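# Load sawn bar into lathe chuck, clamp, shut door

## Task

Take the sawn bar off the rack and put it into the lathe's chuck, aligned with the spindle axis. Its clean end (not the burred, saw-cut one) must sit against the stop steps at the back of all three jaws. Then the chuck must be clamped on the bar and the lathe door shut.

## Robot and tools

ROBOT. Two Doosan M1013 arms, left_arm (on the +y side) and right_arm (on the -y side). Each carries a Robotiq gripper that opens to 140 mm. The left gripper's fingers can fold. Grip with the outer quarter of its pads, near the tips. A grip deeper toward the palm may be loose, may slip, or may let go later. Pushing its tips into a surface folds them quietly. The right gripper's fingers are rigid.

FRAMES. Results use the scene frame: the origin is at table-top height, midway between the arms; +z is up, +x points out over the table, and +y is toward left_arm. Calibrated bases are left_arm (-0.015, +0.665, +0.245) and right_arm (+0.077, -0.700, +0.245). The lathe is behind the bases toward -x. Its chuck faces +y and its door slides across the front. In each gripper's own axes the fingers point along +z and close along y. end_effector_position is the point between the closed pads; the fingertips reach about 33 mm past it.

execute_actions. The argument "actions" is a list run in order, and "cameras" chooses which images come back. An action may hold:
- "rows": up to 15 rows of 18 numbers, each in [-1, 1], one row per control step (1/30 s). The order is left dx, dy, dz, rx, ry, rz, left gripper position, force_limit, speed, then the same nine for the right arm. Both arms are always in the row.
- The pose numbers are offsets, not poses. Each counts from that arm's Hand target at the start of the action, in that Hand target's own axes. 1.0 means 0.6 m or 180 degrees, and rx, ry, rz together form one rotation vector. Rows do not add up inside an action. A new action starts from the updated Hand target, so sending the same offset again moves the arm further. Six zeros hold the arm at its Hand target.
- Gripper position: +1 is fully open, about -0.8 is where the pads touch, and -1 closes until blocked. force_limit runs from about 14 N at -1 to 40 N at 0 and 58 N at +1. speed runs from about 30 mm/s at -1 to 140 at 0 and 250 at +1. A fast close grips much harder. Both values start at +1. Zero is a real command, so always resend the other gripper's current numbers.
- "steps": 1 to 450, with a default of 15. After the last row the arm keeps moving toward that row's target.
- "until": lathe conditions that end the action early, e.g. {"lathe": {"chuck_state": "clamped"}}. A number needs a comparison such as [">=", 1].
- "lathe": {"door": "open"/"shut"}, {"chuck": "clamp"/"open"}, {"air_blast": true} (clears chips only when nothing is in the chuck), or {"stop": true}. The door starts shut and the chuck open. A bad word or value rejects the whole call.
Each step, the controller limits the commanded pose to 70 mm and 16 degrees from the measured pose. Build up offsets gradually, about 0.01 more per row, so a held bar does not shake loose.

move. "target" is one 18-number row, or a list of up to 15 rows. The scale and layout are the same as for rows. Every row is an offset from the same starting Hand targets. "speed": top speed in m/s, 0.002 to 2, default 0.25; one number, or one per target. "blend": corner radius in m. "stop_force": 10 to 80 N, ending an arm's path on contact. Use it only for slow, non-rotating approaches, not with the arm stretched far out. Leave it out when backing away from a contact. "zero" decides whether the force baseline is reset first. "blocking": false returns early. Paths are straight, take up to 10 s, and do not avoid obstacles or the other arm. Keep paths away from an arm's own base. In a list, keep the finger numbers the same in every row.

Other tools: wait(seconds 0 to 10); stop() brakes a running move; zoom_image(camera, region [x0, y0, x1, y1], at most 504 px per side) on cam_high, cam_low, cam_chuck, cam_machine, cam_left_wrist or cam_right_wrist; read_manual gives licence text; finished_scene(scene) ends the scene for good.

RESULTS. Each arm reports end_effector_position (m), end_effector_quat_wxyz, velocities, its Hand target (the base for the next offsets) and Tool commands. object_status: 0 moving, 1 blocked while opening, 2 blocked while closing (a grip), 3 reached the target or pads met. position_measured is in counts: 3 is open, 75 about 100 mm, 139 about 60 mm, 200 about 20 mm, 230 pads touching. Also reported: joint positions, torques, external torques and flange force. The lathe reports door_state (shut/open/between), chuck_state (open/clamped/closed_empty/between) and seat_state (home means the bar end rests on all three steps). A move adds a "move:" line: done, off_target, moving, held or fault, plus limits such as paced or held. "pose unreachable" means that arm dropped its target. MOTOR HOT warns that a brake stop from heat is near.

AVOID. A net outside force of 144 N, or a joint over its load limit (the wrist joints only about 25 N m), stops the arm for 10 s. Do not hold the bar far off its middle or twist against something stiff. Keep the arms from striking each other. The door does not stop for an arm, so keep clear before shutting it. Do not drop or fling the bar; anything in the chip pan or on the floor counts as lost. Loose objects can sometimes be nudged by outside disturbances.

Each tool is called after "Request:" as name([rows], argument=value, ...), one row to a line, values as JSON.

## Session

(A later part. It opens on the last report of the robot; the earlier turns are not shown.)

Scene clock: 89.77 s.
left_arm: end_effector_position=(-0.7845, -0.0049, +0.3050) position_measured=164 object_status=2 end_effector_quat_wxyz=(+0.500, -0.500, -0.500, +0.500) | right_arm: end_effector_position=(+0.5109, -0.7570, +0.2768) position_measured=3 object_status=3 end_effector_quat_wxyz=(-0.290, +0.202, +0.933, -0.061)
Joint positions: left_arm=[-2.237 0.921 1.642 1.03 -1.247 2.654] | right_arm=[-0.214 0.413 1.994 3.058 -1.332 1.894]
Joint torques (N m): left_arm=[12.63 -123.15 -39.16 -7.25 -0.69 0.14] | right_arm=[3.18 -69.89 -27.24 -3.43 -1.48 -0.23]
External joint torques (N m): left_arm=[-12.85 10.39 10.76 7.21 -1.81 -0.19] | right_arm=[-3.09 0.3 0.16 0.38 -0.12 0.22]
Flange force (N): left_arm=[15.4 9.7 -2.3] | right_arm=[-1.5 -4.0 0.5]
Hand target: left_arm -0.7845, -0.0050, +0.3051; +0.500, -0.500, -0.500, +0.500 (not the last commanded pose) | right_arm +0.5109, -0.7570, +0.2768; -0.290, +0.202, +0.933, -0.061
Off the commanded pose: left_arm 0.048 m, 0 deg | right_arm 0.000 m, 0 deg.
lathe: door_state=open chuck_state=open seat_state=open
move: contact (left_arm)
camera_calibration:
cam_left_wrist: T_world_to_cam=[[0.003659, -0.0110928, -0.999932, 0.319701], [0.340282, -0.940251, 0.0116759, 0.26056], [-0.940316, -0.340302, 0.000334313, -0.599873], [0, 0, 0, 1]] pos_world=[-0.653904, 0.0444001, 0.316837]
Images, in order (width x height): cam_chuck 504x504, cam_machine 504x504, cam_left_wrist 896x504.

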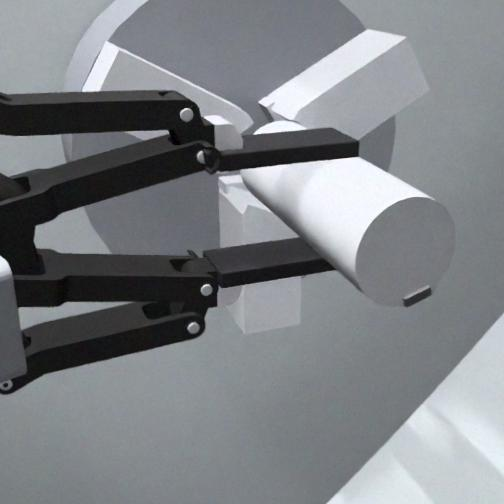

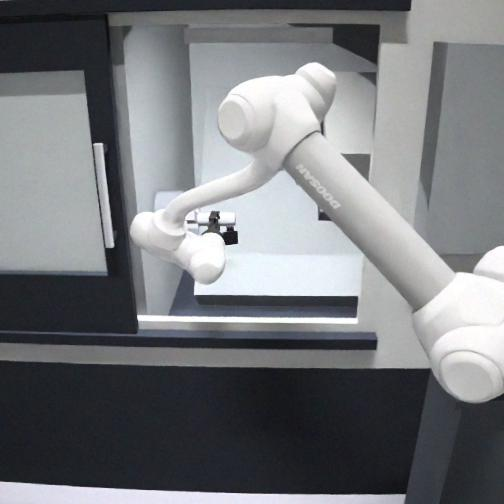

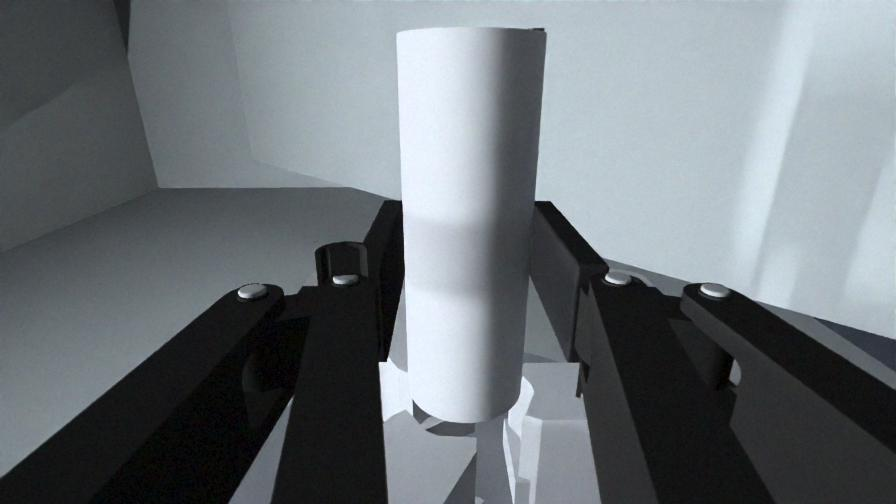

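Request:
move([
  [0.015,0,0,0,0,0,-1,1,-1,0,0,0,0,0,0,1,1,1],
  [0.015,0.0035,-0.0083,0,0,0,-1,1,-1,0,0,0,0,0,0,1,1,1],
], speed=0.03)

Request:
move(target=[-0.1,0,0,0,0,0,-1,1,-1,0,0,0,0,0,0,1,1,1], speed=0.012, stop_force=12, cameras=["cam_chuck","cam_machine","cam_left_wrist"])

Request:
zoom_image(camera="cam_left_wrist", region=[380, 300, 600, 504])

Request:
zoom_image(camera="cam_chuck", region=[160, 70, 360, 270])

Scene clock: 93.10 s.
left_arm: end_effector_position=(-0.7796, +0.0041, +0.3031) position_measured=164 object_status=2 end_effector_quat_wxyz=(+0.500, -0.500, -0.500, +0.500) | right_arm: end_effector_position=(+0.5109, -0.7570, +0.2768) position_measured=3 object_status=3 end_effector_quat_wxyz=(-0.290, +0.202, +0.933, -0.061)
Joint positions: left_arm=[-2.238 0.915 1.665 1.024 -1.255 2.67] | right_arm=[-0.214 0.413 1.994 3.058 -1.332 1.894]
Joint torques (N m): left_arm=[-1.07 -120.85 -30.61 -1.22 -4.26 0.15] | right_arm=[2.74 -70.05 -27.51 -3.4 -1.43 -0.18]
External joint torques (N m): left_arm=[0.89 9.27 2.83 1.2 1.74 -0.2] | right_arm=[-2.75 0.3 0.45 0.36 -0.17 0.17]
Flange force (N): left_arm=[-3.9 10.4 0.6] | right_arm=[-1.0 -3.7 0.8]
Hand target: left_arm -0.7795, +0.0040, +0.3030; +0.500, -0.500, -0.500, +0.500 | right_arm +0.5109, -0.7570, +0.2768; -0.290, +0.202, +0.933, -0.061
Off the commanded pose: left_arm 0.000 m, 0 deg | right_arm 0.000 m, 0 deg.
lathe: door_state=open chuck_state=open seat_state=open
move: done
camera_calibration:
cam_left_wrist: T_world_to_cam=[[0.00347073, -0.0111603, -0.999932, 0.317665], [0.340285, -0.94025, 0.0116753, 0.267346], [-0.940316, -0.340302, 0.000534309, -0.59217], [0, 0, 0, 1]] pos_world=[-0.648903, 0.0534003, 0.314838]

Scene clock: 97.17 s.
left_arm: end_effector_position=(-0.7795, -0.0372, +0.3027) position_measured=164 object_status=2 end_effector_quat_wxyz=(+0.500, -0.500, -0.500, +0.500) | right_arm: end_effector_position=(+0.5109, -0.7570, +0.2768) position_measured=3 object_status=3 end_effector_quat_wxyz=(-0.290, +0.202, +0.933, -0.061)
Joint positions: left_arm=[-2.209 0.947 1.583 1.066 -1.244 2.615] | right_arm=[-0.214 0.413 1.994 3.058 -1.332 1.894]
Joint torques (N m): left_arm=[20.4 -122.03 -33.63 -6.08 0.19 0.27] | right_arm=[2.63 -69.92 -27.34 -3.39 -1.49 -0.22]
External joint torques (N m): left_arm=[-20.62 6.18 4.07 5.95 -2.65 -0.32] | right_arm=[-2.48 0.33 0.28 0.34 -0.11 0.21]
Flange force (N): left_arm=[11.7 6.2 12.3] | right_arm=[-1.2 -3.2 0.6]
Hand target: left_arm -0.7795, -0.0372, +0.3028; +0.500, -0.500, -0.500, +0.500 (not the last commanded pose) | right_arm +0.5109, -0.7570, +0.2768; -0.290, +0.202, +0.933, -0.061
Off the commanded pose: left_arm 0.019 m, 0 deg | right_arm 0.000 m, 0 deg.
lathe: door_state=open chuck_state=open seat_state=open
move: contact (left_arm)
camera_calibration:
cam_left_wrist: T_world_to_cam=[[0.00387085, -0.0108039, -0.999934, 0.317158], [0.340072, -0.940329, 0.0114764, 0.228442], [-0.940391, -0.340094, 0.0000342408, -0.606121], [0, 0, 0, 1]] pos_world=[-0.648905, 0.0120994, 0.314536]
Images, in order (width x height): cam_chuck 504x504, cam_machine 504x504, cam_left_wrist 896x504.

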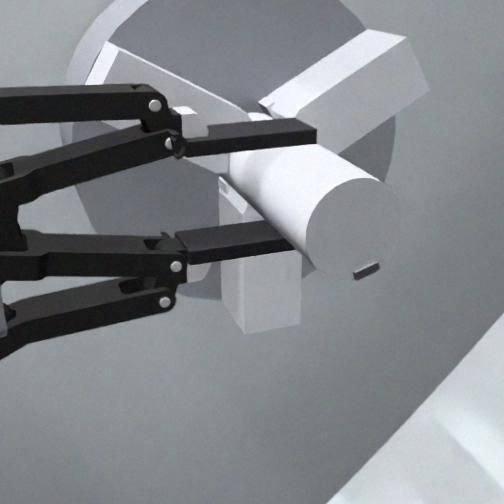

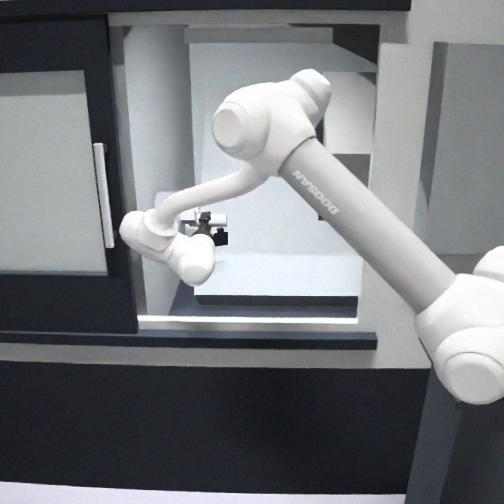

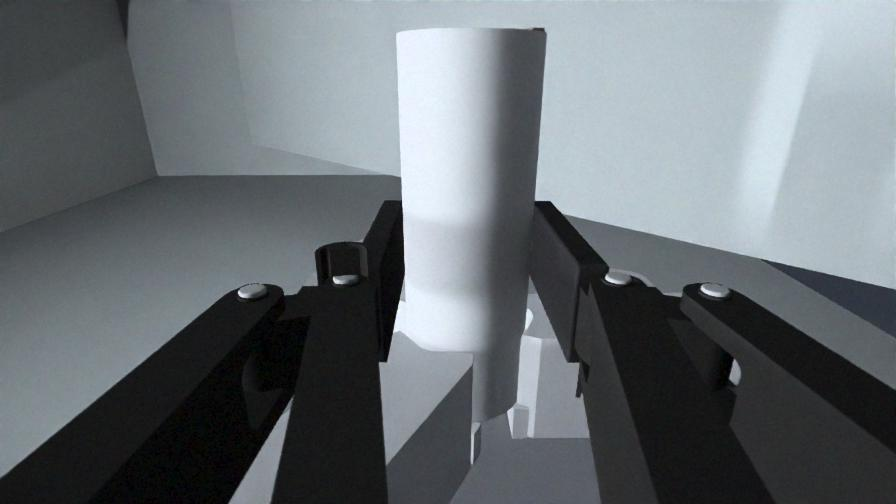

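Scaled by 2.291 from the camera's 896x504 image, which has a finer 1280x720 frame.

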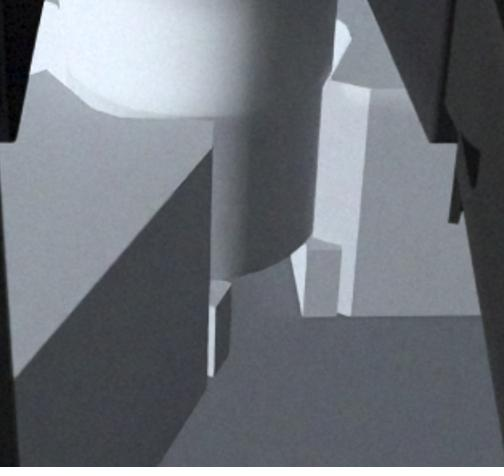

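Scaled by 2.520 from the camera's 504x504 image, which has a finer 720x720 frame.

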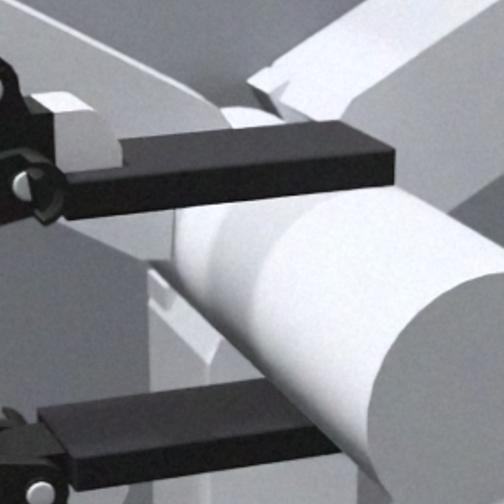

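Request:
move(target=[-0.02,0,0,0,0,0,-1,1,-1,0,0,0,0,0,0,1,1,1], speed=0.004, stop_force=20, cameras=[])

Scene clock: 100.00 s.
left_arm: end_effector_position=(-0.7796, -0.0400, +0.3027) position_measured=164 object_status=2 end_effector_quat_wxyz=(+0.500, -0.500, -0.500, +0.500) | right_arm: end_effector_position=(+0.5109, -0.7570, +0.2768) position_measured=3 object_status=3 end_effector_quat_wxyz=(-0.290, +0.202, +0.933, -0.061)
Joint positions: left_arm=[-2.207 0.949 1.577 1.069 -1.243 2.611] | right_arm=[-0.214 0.413 1.994 3.058 -1.332 1.894]
Joint torques (N m): left_arm=[41.83 -139.09 -49.6 -15.31 0.25 0.76] | right_arm=[3.31 -69.84 -27.23 -3.39 -1.36 -0.19]
External joint torques (N m): left_arm=[-43.11 23.32 19.99 15.24 -2.71 -0.8] | right_arm=[-3.25 0.28 0.15 0.34 -0.24 0.18]
Flange force (N): left_arm=[35.9 21.1 17.2] | right_arm=[-1.6 -4.4 0.3]
Hand target: left_arm -0.7796, -0.0400, +0.3027; +0.500, -0.500, -0.500, +0.500 (not the last commanded pose) | right_arm +0.5109, -0.7570, +0.2768; -0.290, +0.202, +0.933, -0.061
Off the commanded pose: left_arm 0.009 m, 0 deg | right_arm 0.000 m, 0 deg.
lathe: door_state=open chuck_state=open seat_state=open
move: contact (left_arm)
No camera images: "cameras" was empty.

Request:
move(target=[0.004,0.0017,0.0028,0,0,0,-1,1,-1,0,0,0,0,0,0,1,1,1], speed=0.01, cameras=["cam_left_wrist","cam_chuck"])

Request:
zoom_image(camera="cam_left_wrist", region=[380, 280, 600, 484])

Request:
zoom_image(camera="cam_chuck", region=[160, 70, 360, 270])

Scene clock: 101.73 s.
left_arm: end_effector_position=(-0.7812, -0.0376, +0.3018) position_measured=164 object_status=2 end_effector_quat_wxyz=(+0.500, -0.500, -0.500, +0.500) | right_arm: end_effector_position=(+0.5109, -0.7570, +0.2768) position_measured=3 object_status=3 end_effector_quat_wxyz=(-0.290, +0.202, +0.933, -0.061)
Joint positions: left_arm=[-2.21 0.949 1.58 1.065 -1.243 2.615] | right_arm=[-0.214 0.413 1.994 3.058 -1.332 1.894]
Joint torques (N m): left_arm=[12.75 -123.3 -37.32 -6.24 0.1 -0.07] | right_arm=[2.76 -69.97 -27.2 -3.35 -1.44 -0.23]
External joint torques (N m): left_arm=[-13.05 7.8 7.83 6.11 -2.55 0.02] | right_arm=[-2.73 0.37 0.04 0.29 -0.15 0.22]
Flange force (N): left_arm=[13.2 7.5 0.6] | right_arm=[-1.6 -3.5 0.3]
Hand target: left_arm -0.7812, -0.0376, +0.3017; +0.500, -0.500, -0.500, +0.500 | right_arm +0.5109, -0.7570, +0.2768; -0.290, +0.202, +0.933, -0.061
Off the commanded pose: left_arm 0.000 m, 0 deg | right_arm 0.000 m, 0 deg.
lathe: door_state=open chuck_state=open seat_state=open
move: done
camera_calibration:
cam_left_wrist: T_world_to_cam=[[0.00381067, -0.0109319, -0.999933, 0.316223], [0.340072, -0.940328, 0.0115762, 0.228624], [-0.940392, -0.340094, 0.000134353, -0.607887], [0, 0, 0, 1]] pos_world=[-0.650605, 0.0116999, 0.313637]
Images, in order (width x height): cam_chuck 504x504, cam_left_wrist 896x504.

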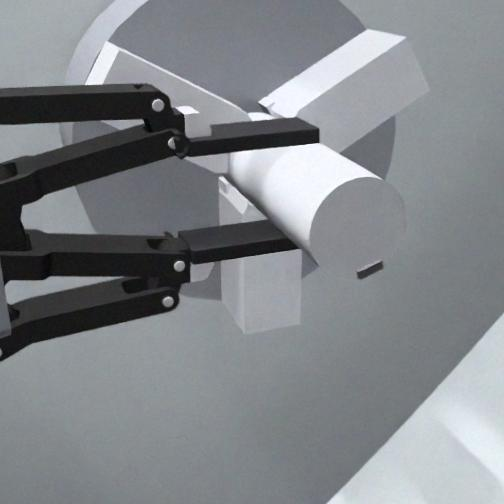

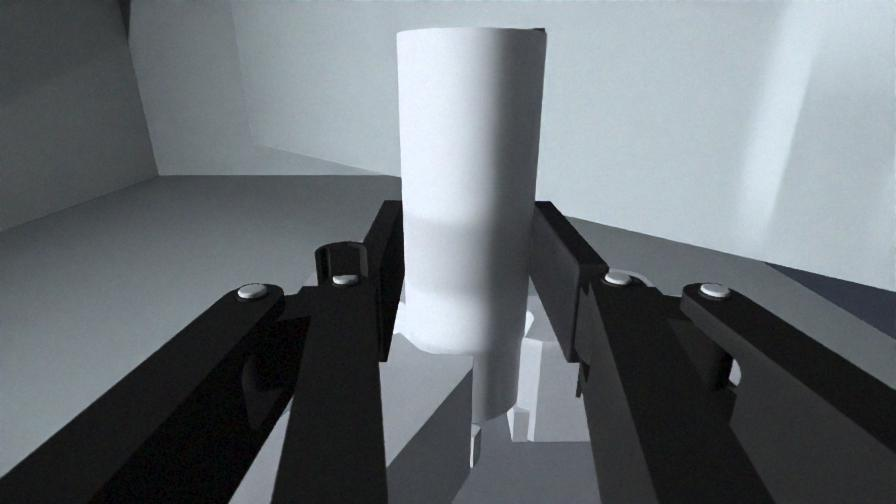

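Scaled by 2.291 from the camera's 896x504 image, which has a finer 1280x720 frame.

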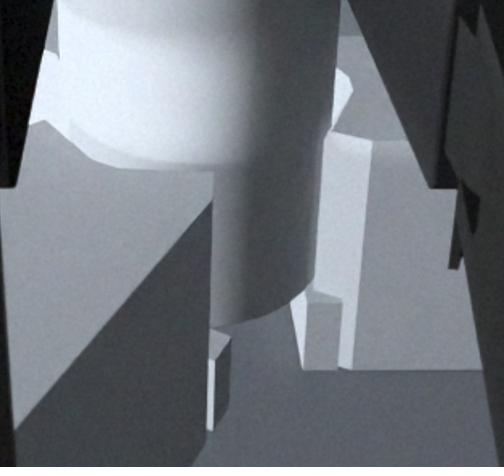

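Scaled by 2.520 from the camera's 504x504 image, which has a finer 720x720 frame.

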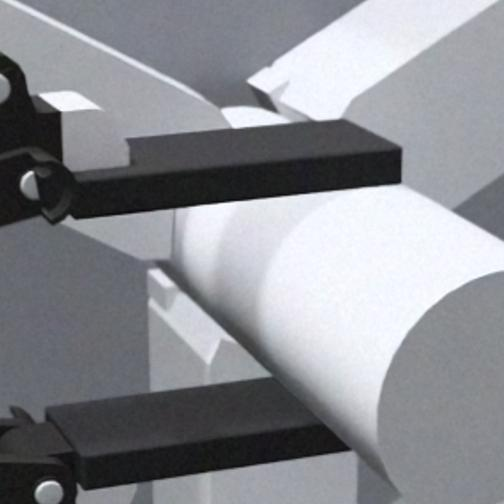

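Request:
execute_actions([
  {"lathe":{"chuck":"clamp"},"steps":120,"until":{"lathe":{"chuck_state":"clamped"}}},
], cameras=["cam_left_wrist","cam_chuck"])

Request:
zoom_image(camera="cam_left_wrist", region=[380, 280, 600, 484])

Scene clock: 109.10 s.
left_arm: end_effector_position=(-0.7813, -0.0376, +0.3018) position_measured=164 object_status=2 end_effector_quat_wxyz=(+0.500, -0.500, -0.500, +0.500) | right_arm: end_effector_position=(+0.5109, -0.7570, +0.2768) position_measured=3 object_status=3 end_effector_quat_wxyz=(-0.290, +0.202, +0.933, -0.061)
Joint positions: left_arm=[-2.21 0.949 1.58 1.065 -1.243 2.615] | right_arm=[-0.214 0.413 1.994 3.058 -1.332 1.894]
Joint torques (N m): left_arm=[15.16 -113.61 -24.85 -1.34 0.14 0.37] | right_arm=[2.71 -70.06 -27.12 -3.39 -1.43 -0.24]
External joint torques (N m): left_arm=[-15.79 -1.56 -4.56 1.22 -2.58 -0.42] | right_arm=[-2.64 0.62 0.03 0.35 -0.16 0.23]
Flange force (N): left_arm=[1.6 -0.3 17.9] | right_arm=[-2.0 -3.1 0.3]
Hand target: left_arm -0.7812, -0.0376, +0.3017; +0.500, -0.500, -0.500, +0.500 | right_arm +0.5109, -0.7570, +0.2768; -0.290, +0.202, +0.933, -0.061
Tool commands: left_gripper/position=-1.0 left_gripper/force_limit=+1.0 left_gripper/speed=-1.0 right_gripper/position=+1.0 right_gripper/force_limit=+1.0 right_gripper/speed=+1.0
Off the commanded pose: left_arm 0.000 m, 0 deg | right_arm 0.000 m, 0 deg.
lathe: door_state=open chuck_state=clamped seat_state=home
camera_calibration:
cam_left_wrist: T_world_to_cam=[[0.0037166, -0.0109658, -0.999933, 0.316163], [0.340073, -0.940328, 0.0115761, 0.228659], [-0.940392, -0.340094, 0.000234348, -0.608012], [0, 0, 0, 1]] pos_world=[-0.650705, 0.0117, 0.313637]
Images, in order (width x height): cam_chuck 504x504, cam_left_wrist 896x504.

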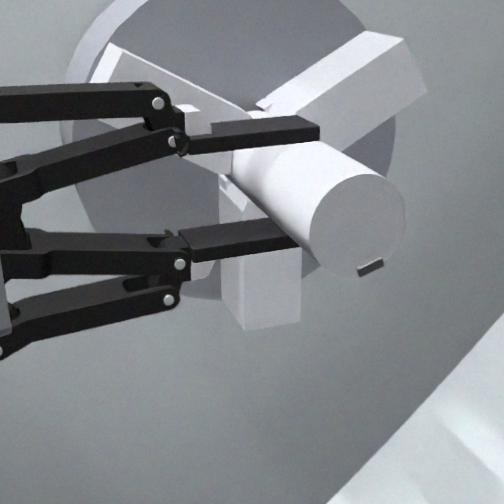

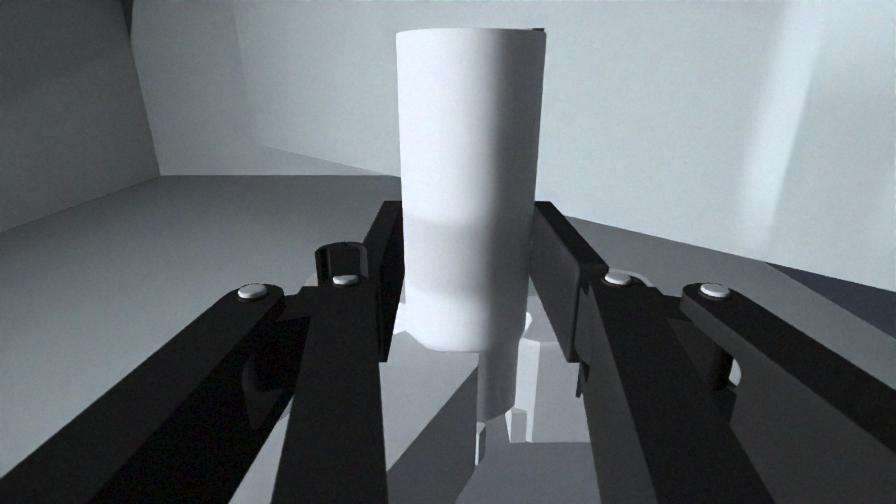

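Scaled by 2.291 from the camera's 896x504 image, which has a finer 1280x720 frame.

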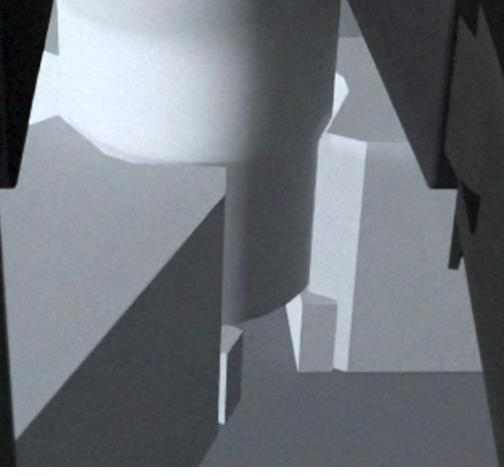

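Request:
execute_actions([
  {"rows":[[0,0,0,0,0,0,0.2,1,-1,0,0,0,0,0,0,1,1,1]],"steps":75},
], cameras=["cam_chuck"])

Request:
move(target=[0,0,-0.9,0,0,0,0.2,1,-1,0,0,0,0,0,0,1,1,1], speed=0.2, cameras=["cam_machine"])

Request:
execute_actions([
  {"lathe":{"door":"shut"},"steps":300,"until":{"lathe":{"door_state":"shut"}}},
], cameras=["cam_machine"])

Scene clock: 113.23 s.
left_arm: end_effector_position=(-0.7812, -0.0376, +0.3017) position_measured=104 object_status=3 end_effector_quat_wxyz=(+0.500, -0.500, -0.500, +0.500) | right_arm: end_effector_position=(+0.5109, -0.7570, +0.2768) position_measured=3 object_status=3 end_effector_quat_wxyz=(-0.290, +0.202, +0.933, -0.061)
Joint positions: left_arm=[-2.21 0.949 1.58 1.065 -1.243 2.615] | right_arm=[-0.214 0.413 1.994 3.058 -1.332 1.894]
Joint torques (N m): left_arm=[-0.7 -118.47 -29.49 -0.35 -2.14 0.19] | right_arm=[2.78 -70.18 -27.29 -3.37 -1.5 -0.2]
External joint torques (N m): left_arm=[0.17 3.39 0.08 0.25 -0.28 -0.23] | right_arm=[-2.77 0.53 0.13 0.32 -0.1 0.19]
Flange force (N): left_arm=[-3.1 4.3 1.1] | right_arm=[-1.8 -3.5 0.6]
Hand target: left_arm -0.7812, -0.0376, +0.3017; +0.500, -0.500, -0.500, +0.500 | right_arm +0.5109, -0.7570, +0.2768; -0.290, +0.202, +0.933, -0.061
Off the commanded pose: left_arm 0.000 m, 0 deg | right_arm 0.000 m, 0 deg.
lathe: door_state=open chuck_state=clamped seat_state=home
Images, in order (width x height): cam_chuck 504x504.

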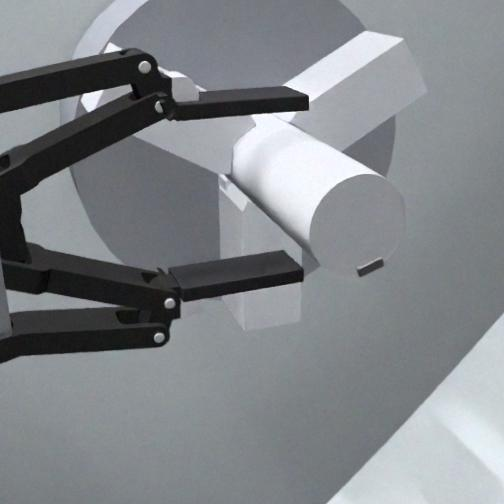

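Scene clock: 116.37 s.
left_arm: end_effector_position=(-0.2413, -0.0376, +0.3014) position_measured=104 object_status=3 end_effector_quat_wxyz=(+0.500, -0.500, -0.500, +0.500) | right_arm: end_effector_position=(+0.5109, -0.7570, +0.2768) position_measured=3 object_status=3 end_effector_quat_wxyz=(-0.290, +0.202, +0.933, -0.061)
Joint positions: left_arm=[-1.514 0.854 1.839 1.662 -1.615 2.695] | right_arm=[-0.214 0.413 1.994 3.058 -1.332 1.894]
Joint torques (N m): left_arm=[-0.99 -104.69 -22.52 -1.62 -2.28 0.1] | right_arm=[2.39 -69.71 -27.23 -3.41 -1.45 -0.25]
External joint torques (N m): left_arm=[0.74 1.95 0.17 0.24 -0.28 -0.15] | right_arm=[-2.33 -0.23 -0.03 0.34 -0.15 0.24]
Flange force (N): left_arm=[-1.1 2.7 -1.7] | right_arm=[-0.6 -3.1 -0.1]
Hand target: left_arm -0.2412, -0.0376, +0.3014; +0.500, -0.500, -0.500, +0.500 | right_arm +0.5109, -0.7570, +0.2768; -0.290, +0.202, +0.933, -0.061
Off the commanded pose: left_arm 0.000 m, 0 deg | right_arm 0.000 m, 0 deg.
lathe: door_state=open chuck_state=clamped seat_state=home
move: done
Images, in order (width x height): cam_machine 504x504.

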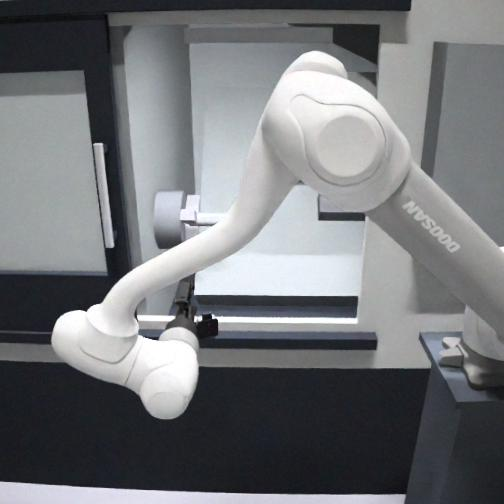

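Scene clock: 118.60 s.
left_arm: end_effector_position=(-0.2412, -0.0376, +0.3014) position_measured=104 object_status=3 end_effector_quat_wxyz=(+0.500, -0.500, -0.500, +0.500) | right_arm: end_effector_position=(+0.5109, -0.7570, +0.2768) position_measured=3 object_status=3 end_effector_quat_wxyz=(-0.290, +0.202, +0.933, -0.061)
Joint positions: left_arm=[-1.514 0.854 1.839 1.662 -1.615 2.695] | right_arm=[-0.214 0.413 1.994 3.058 -1.332 1.894]
Joint torques (N m): left_arm=[-0.61 -105.27 -22.4 -1.6 -2.23 0.19] | right_arm=[3 -70.25 -27.26 -3.48 -1.49 -0.2]
External joint torques (N m): left_arm=[0.5 3.58 0.3 0.22 -0.3 -0.24] | right_arm=[-3.09 1.13 0.18 0.44 -0.1 0.19]
Flange force (N): left_arm=[-2.2 5.0 -1.5] | right_arm=[-2.9 -3.5 0.9]
Hand target: left_arm -0.2412, -0.0376, +0.3014; +0.500, -0.500, -0.500, +0.500 | right_arm +0.5109, -0.7570, +0.2768; -0.290, +0.202, +0.933, -0.061
Tool commands: left_gripper/position=+0.2 left_gripper/force_limit=+1.0 left_gripper/speed=-1.0 right_gripper/position=+1.0 right_gripper/force_limit=+1.0 right_gripper/speed=+1.0
Off the commanded pose: left_arm 0.000 m, 0 deg | right_arm 0.000 m, 0 deg.
lathe: door_state=shut chuck_state=clamped seat_state=home
Images, in order (width x height): cam_machine 504x504.

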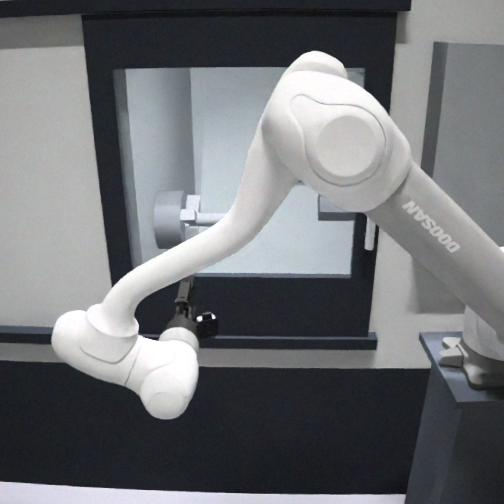

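Request:
finished_scene(scene=1)

The scene is finished: the task was done.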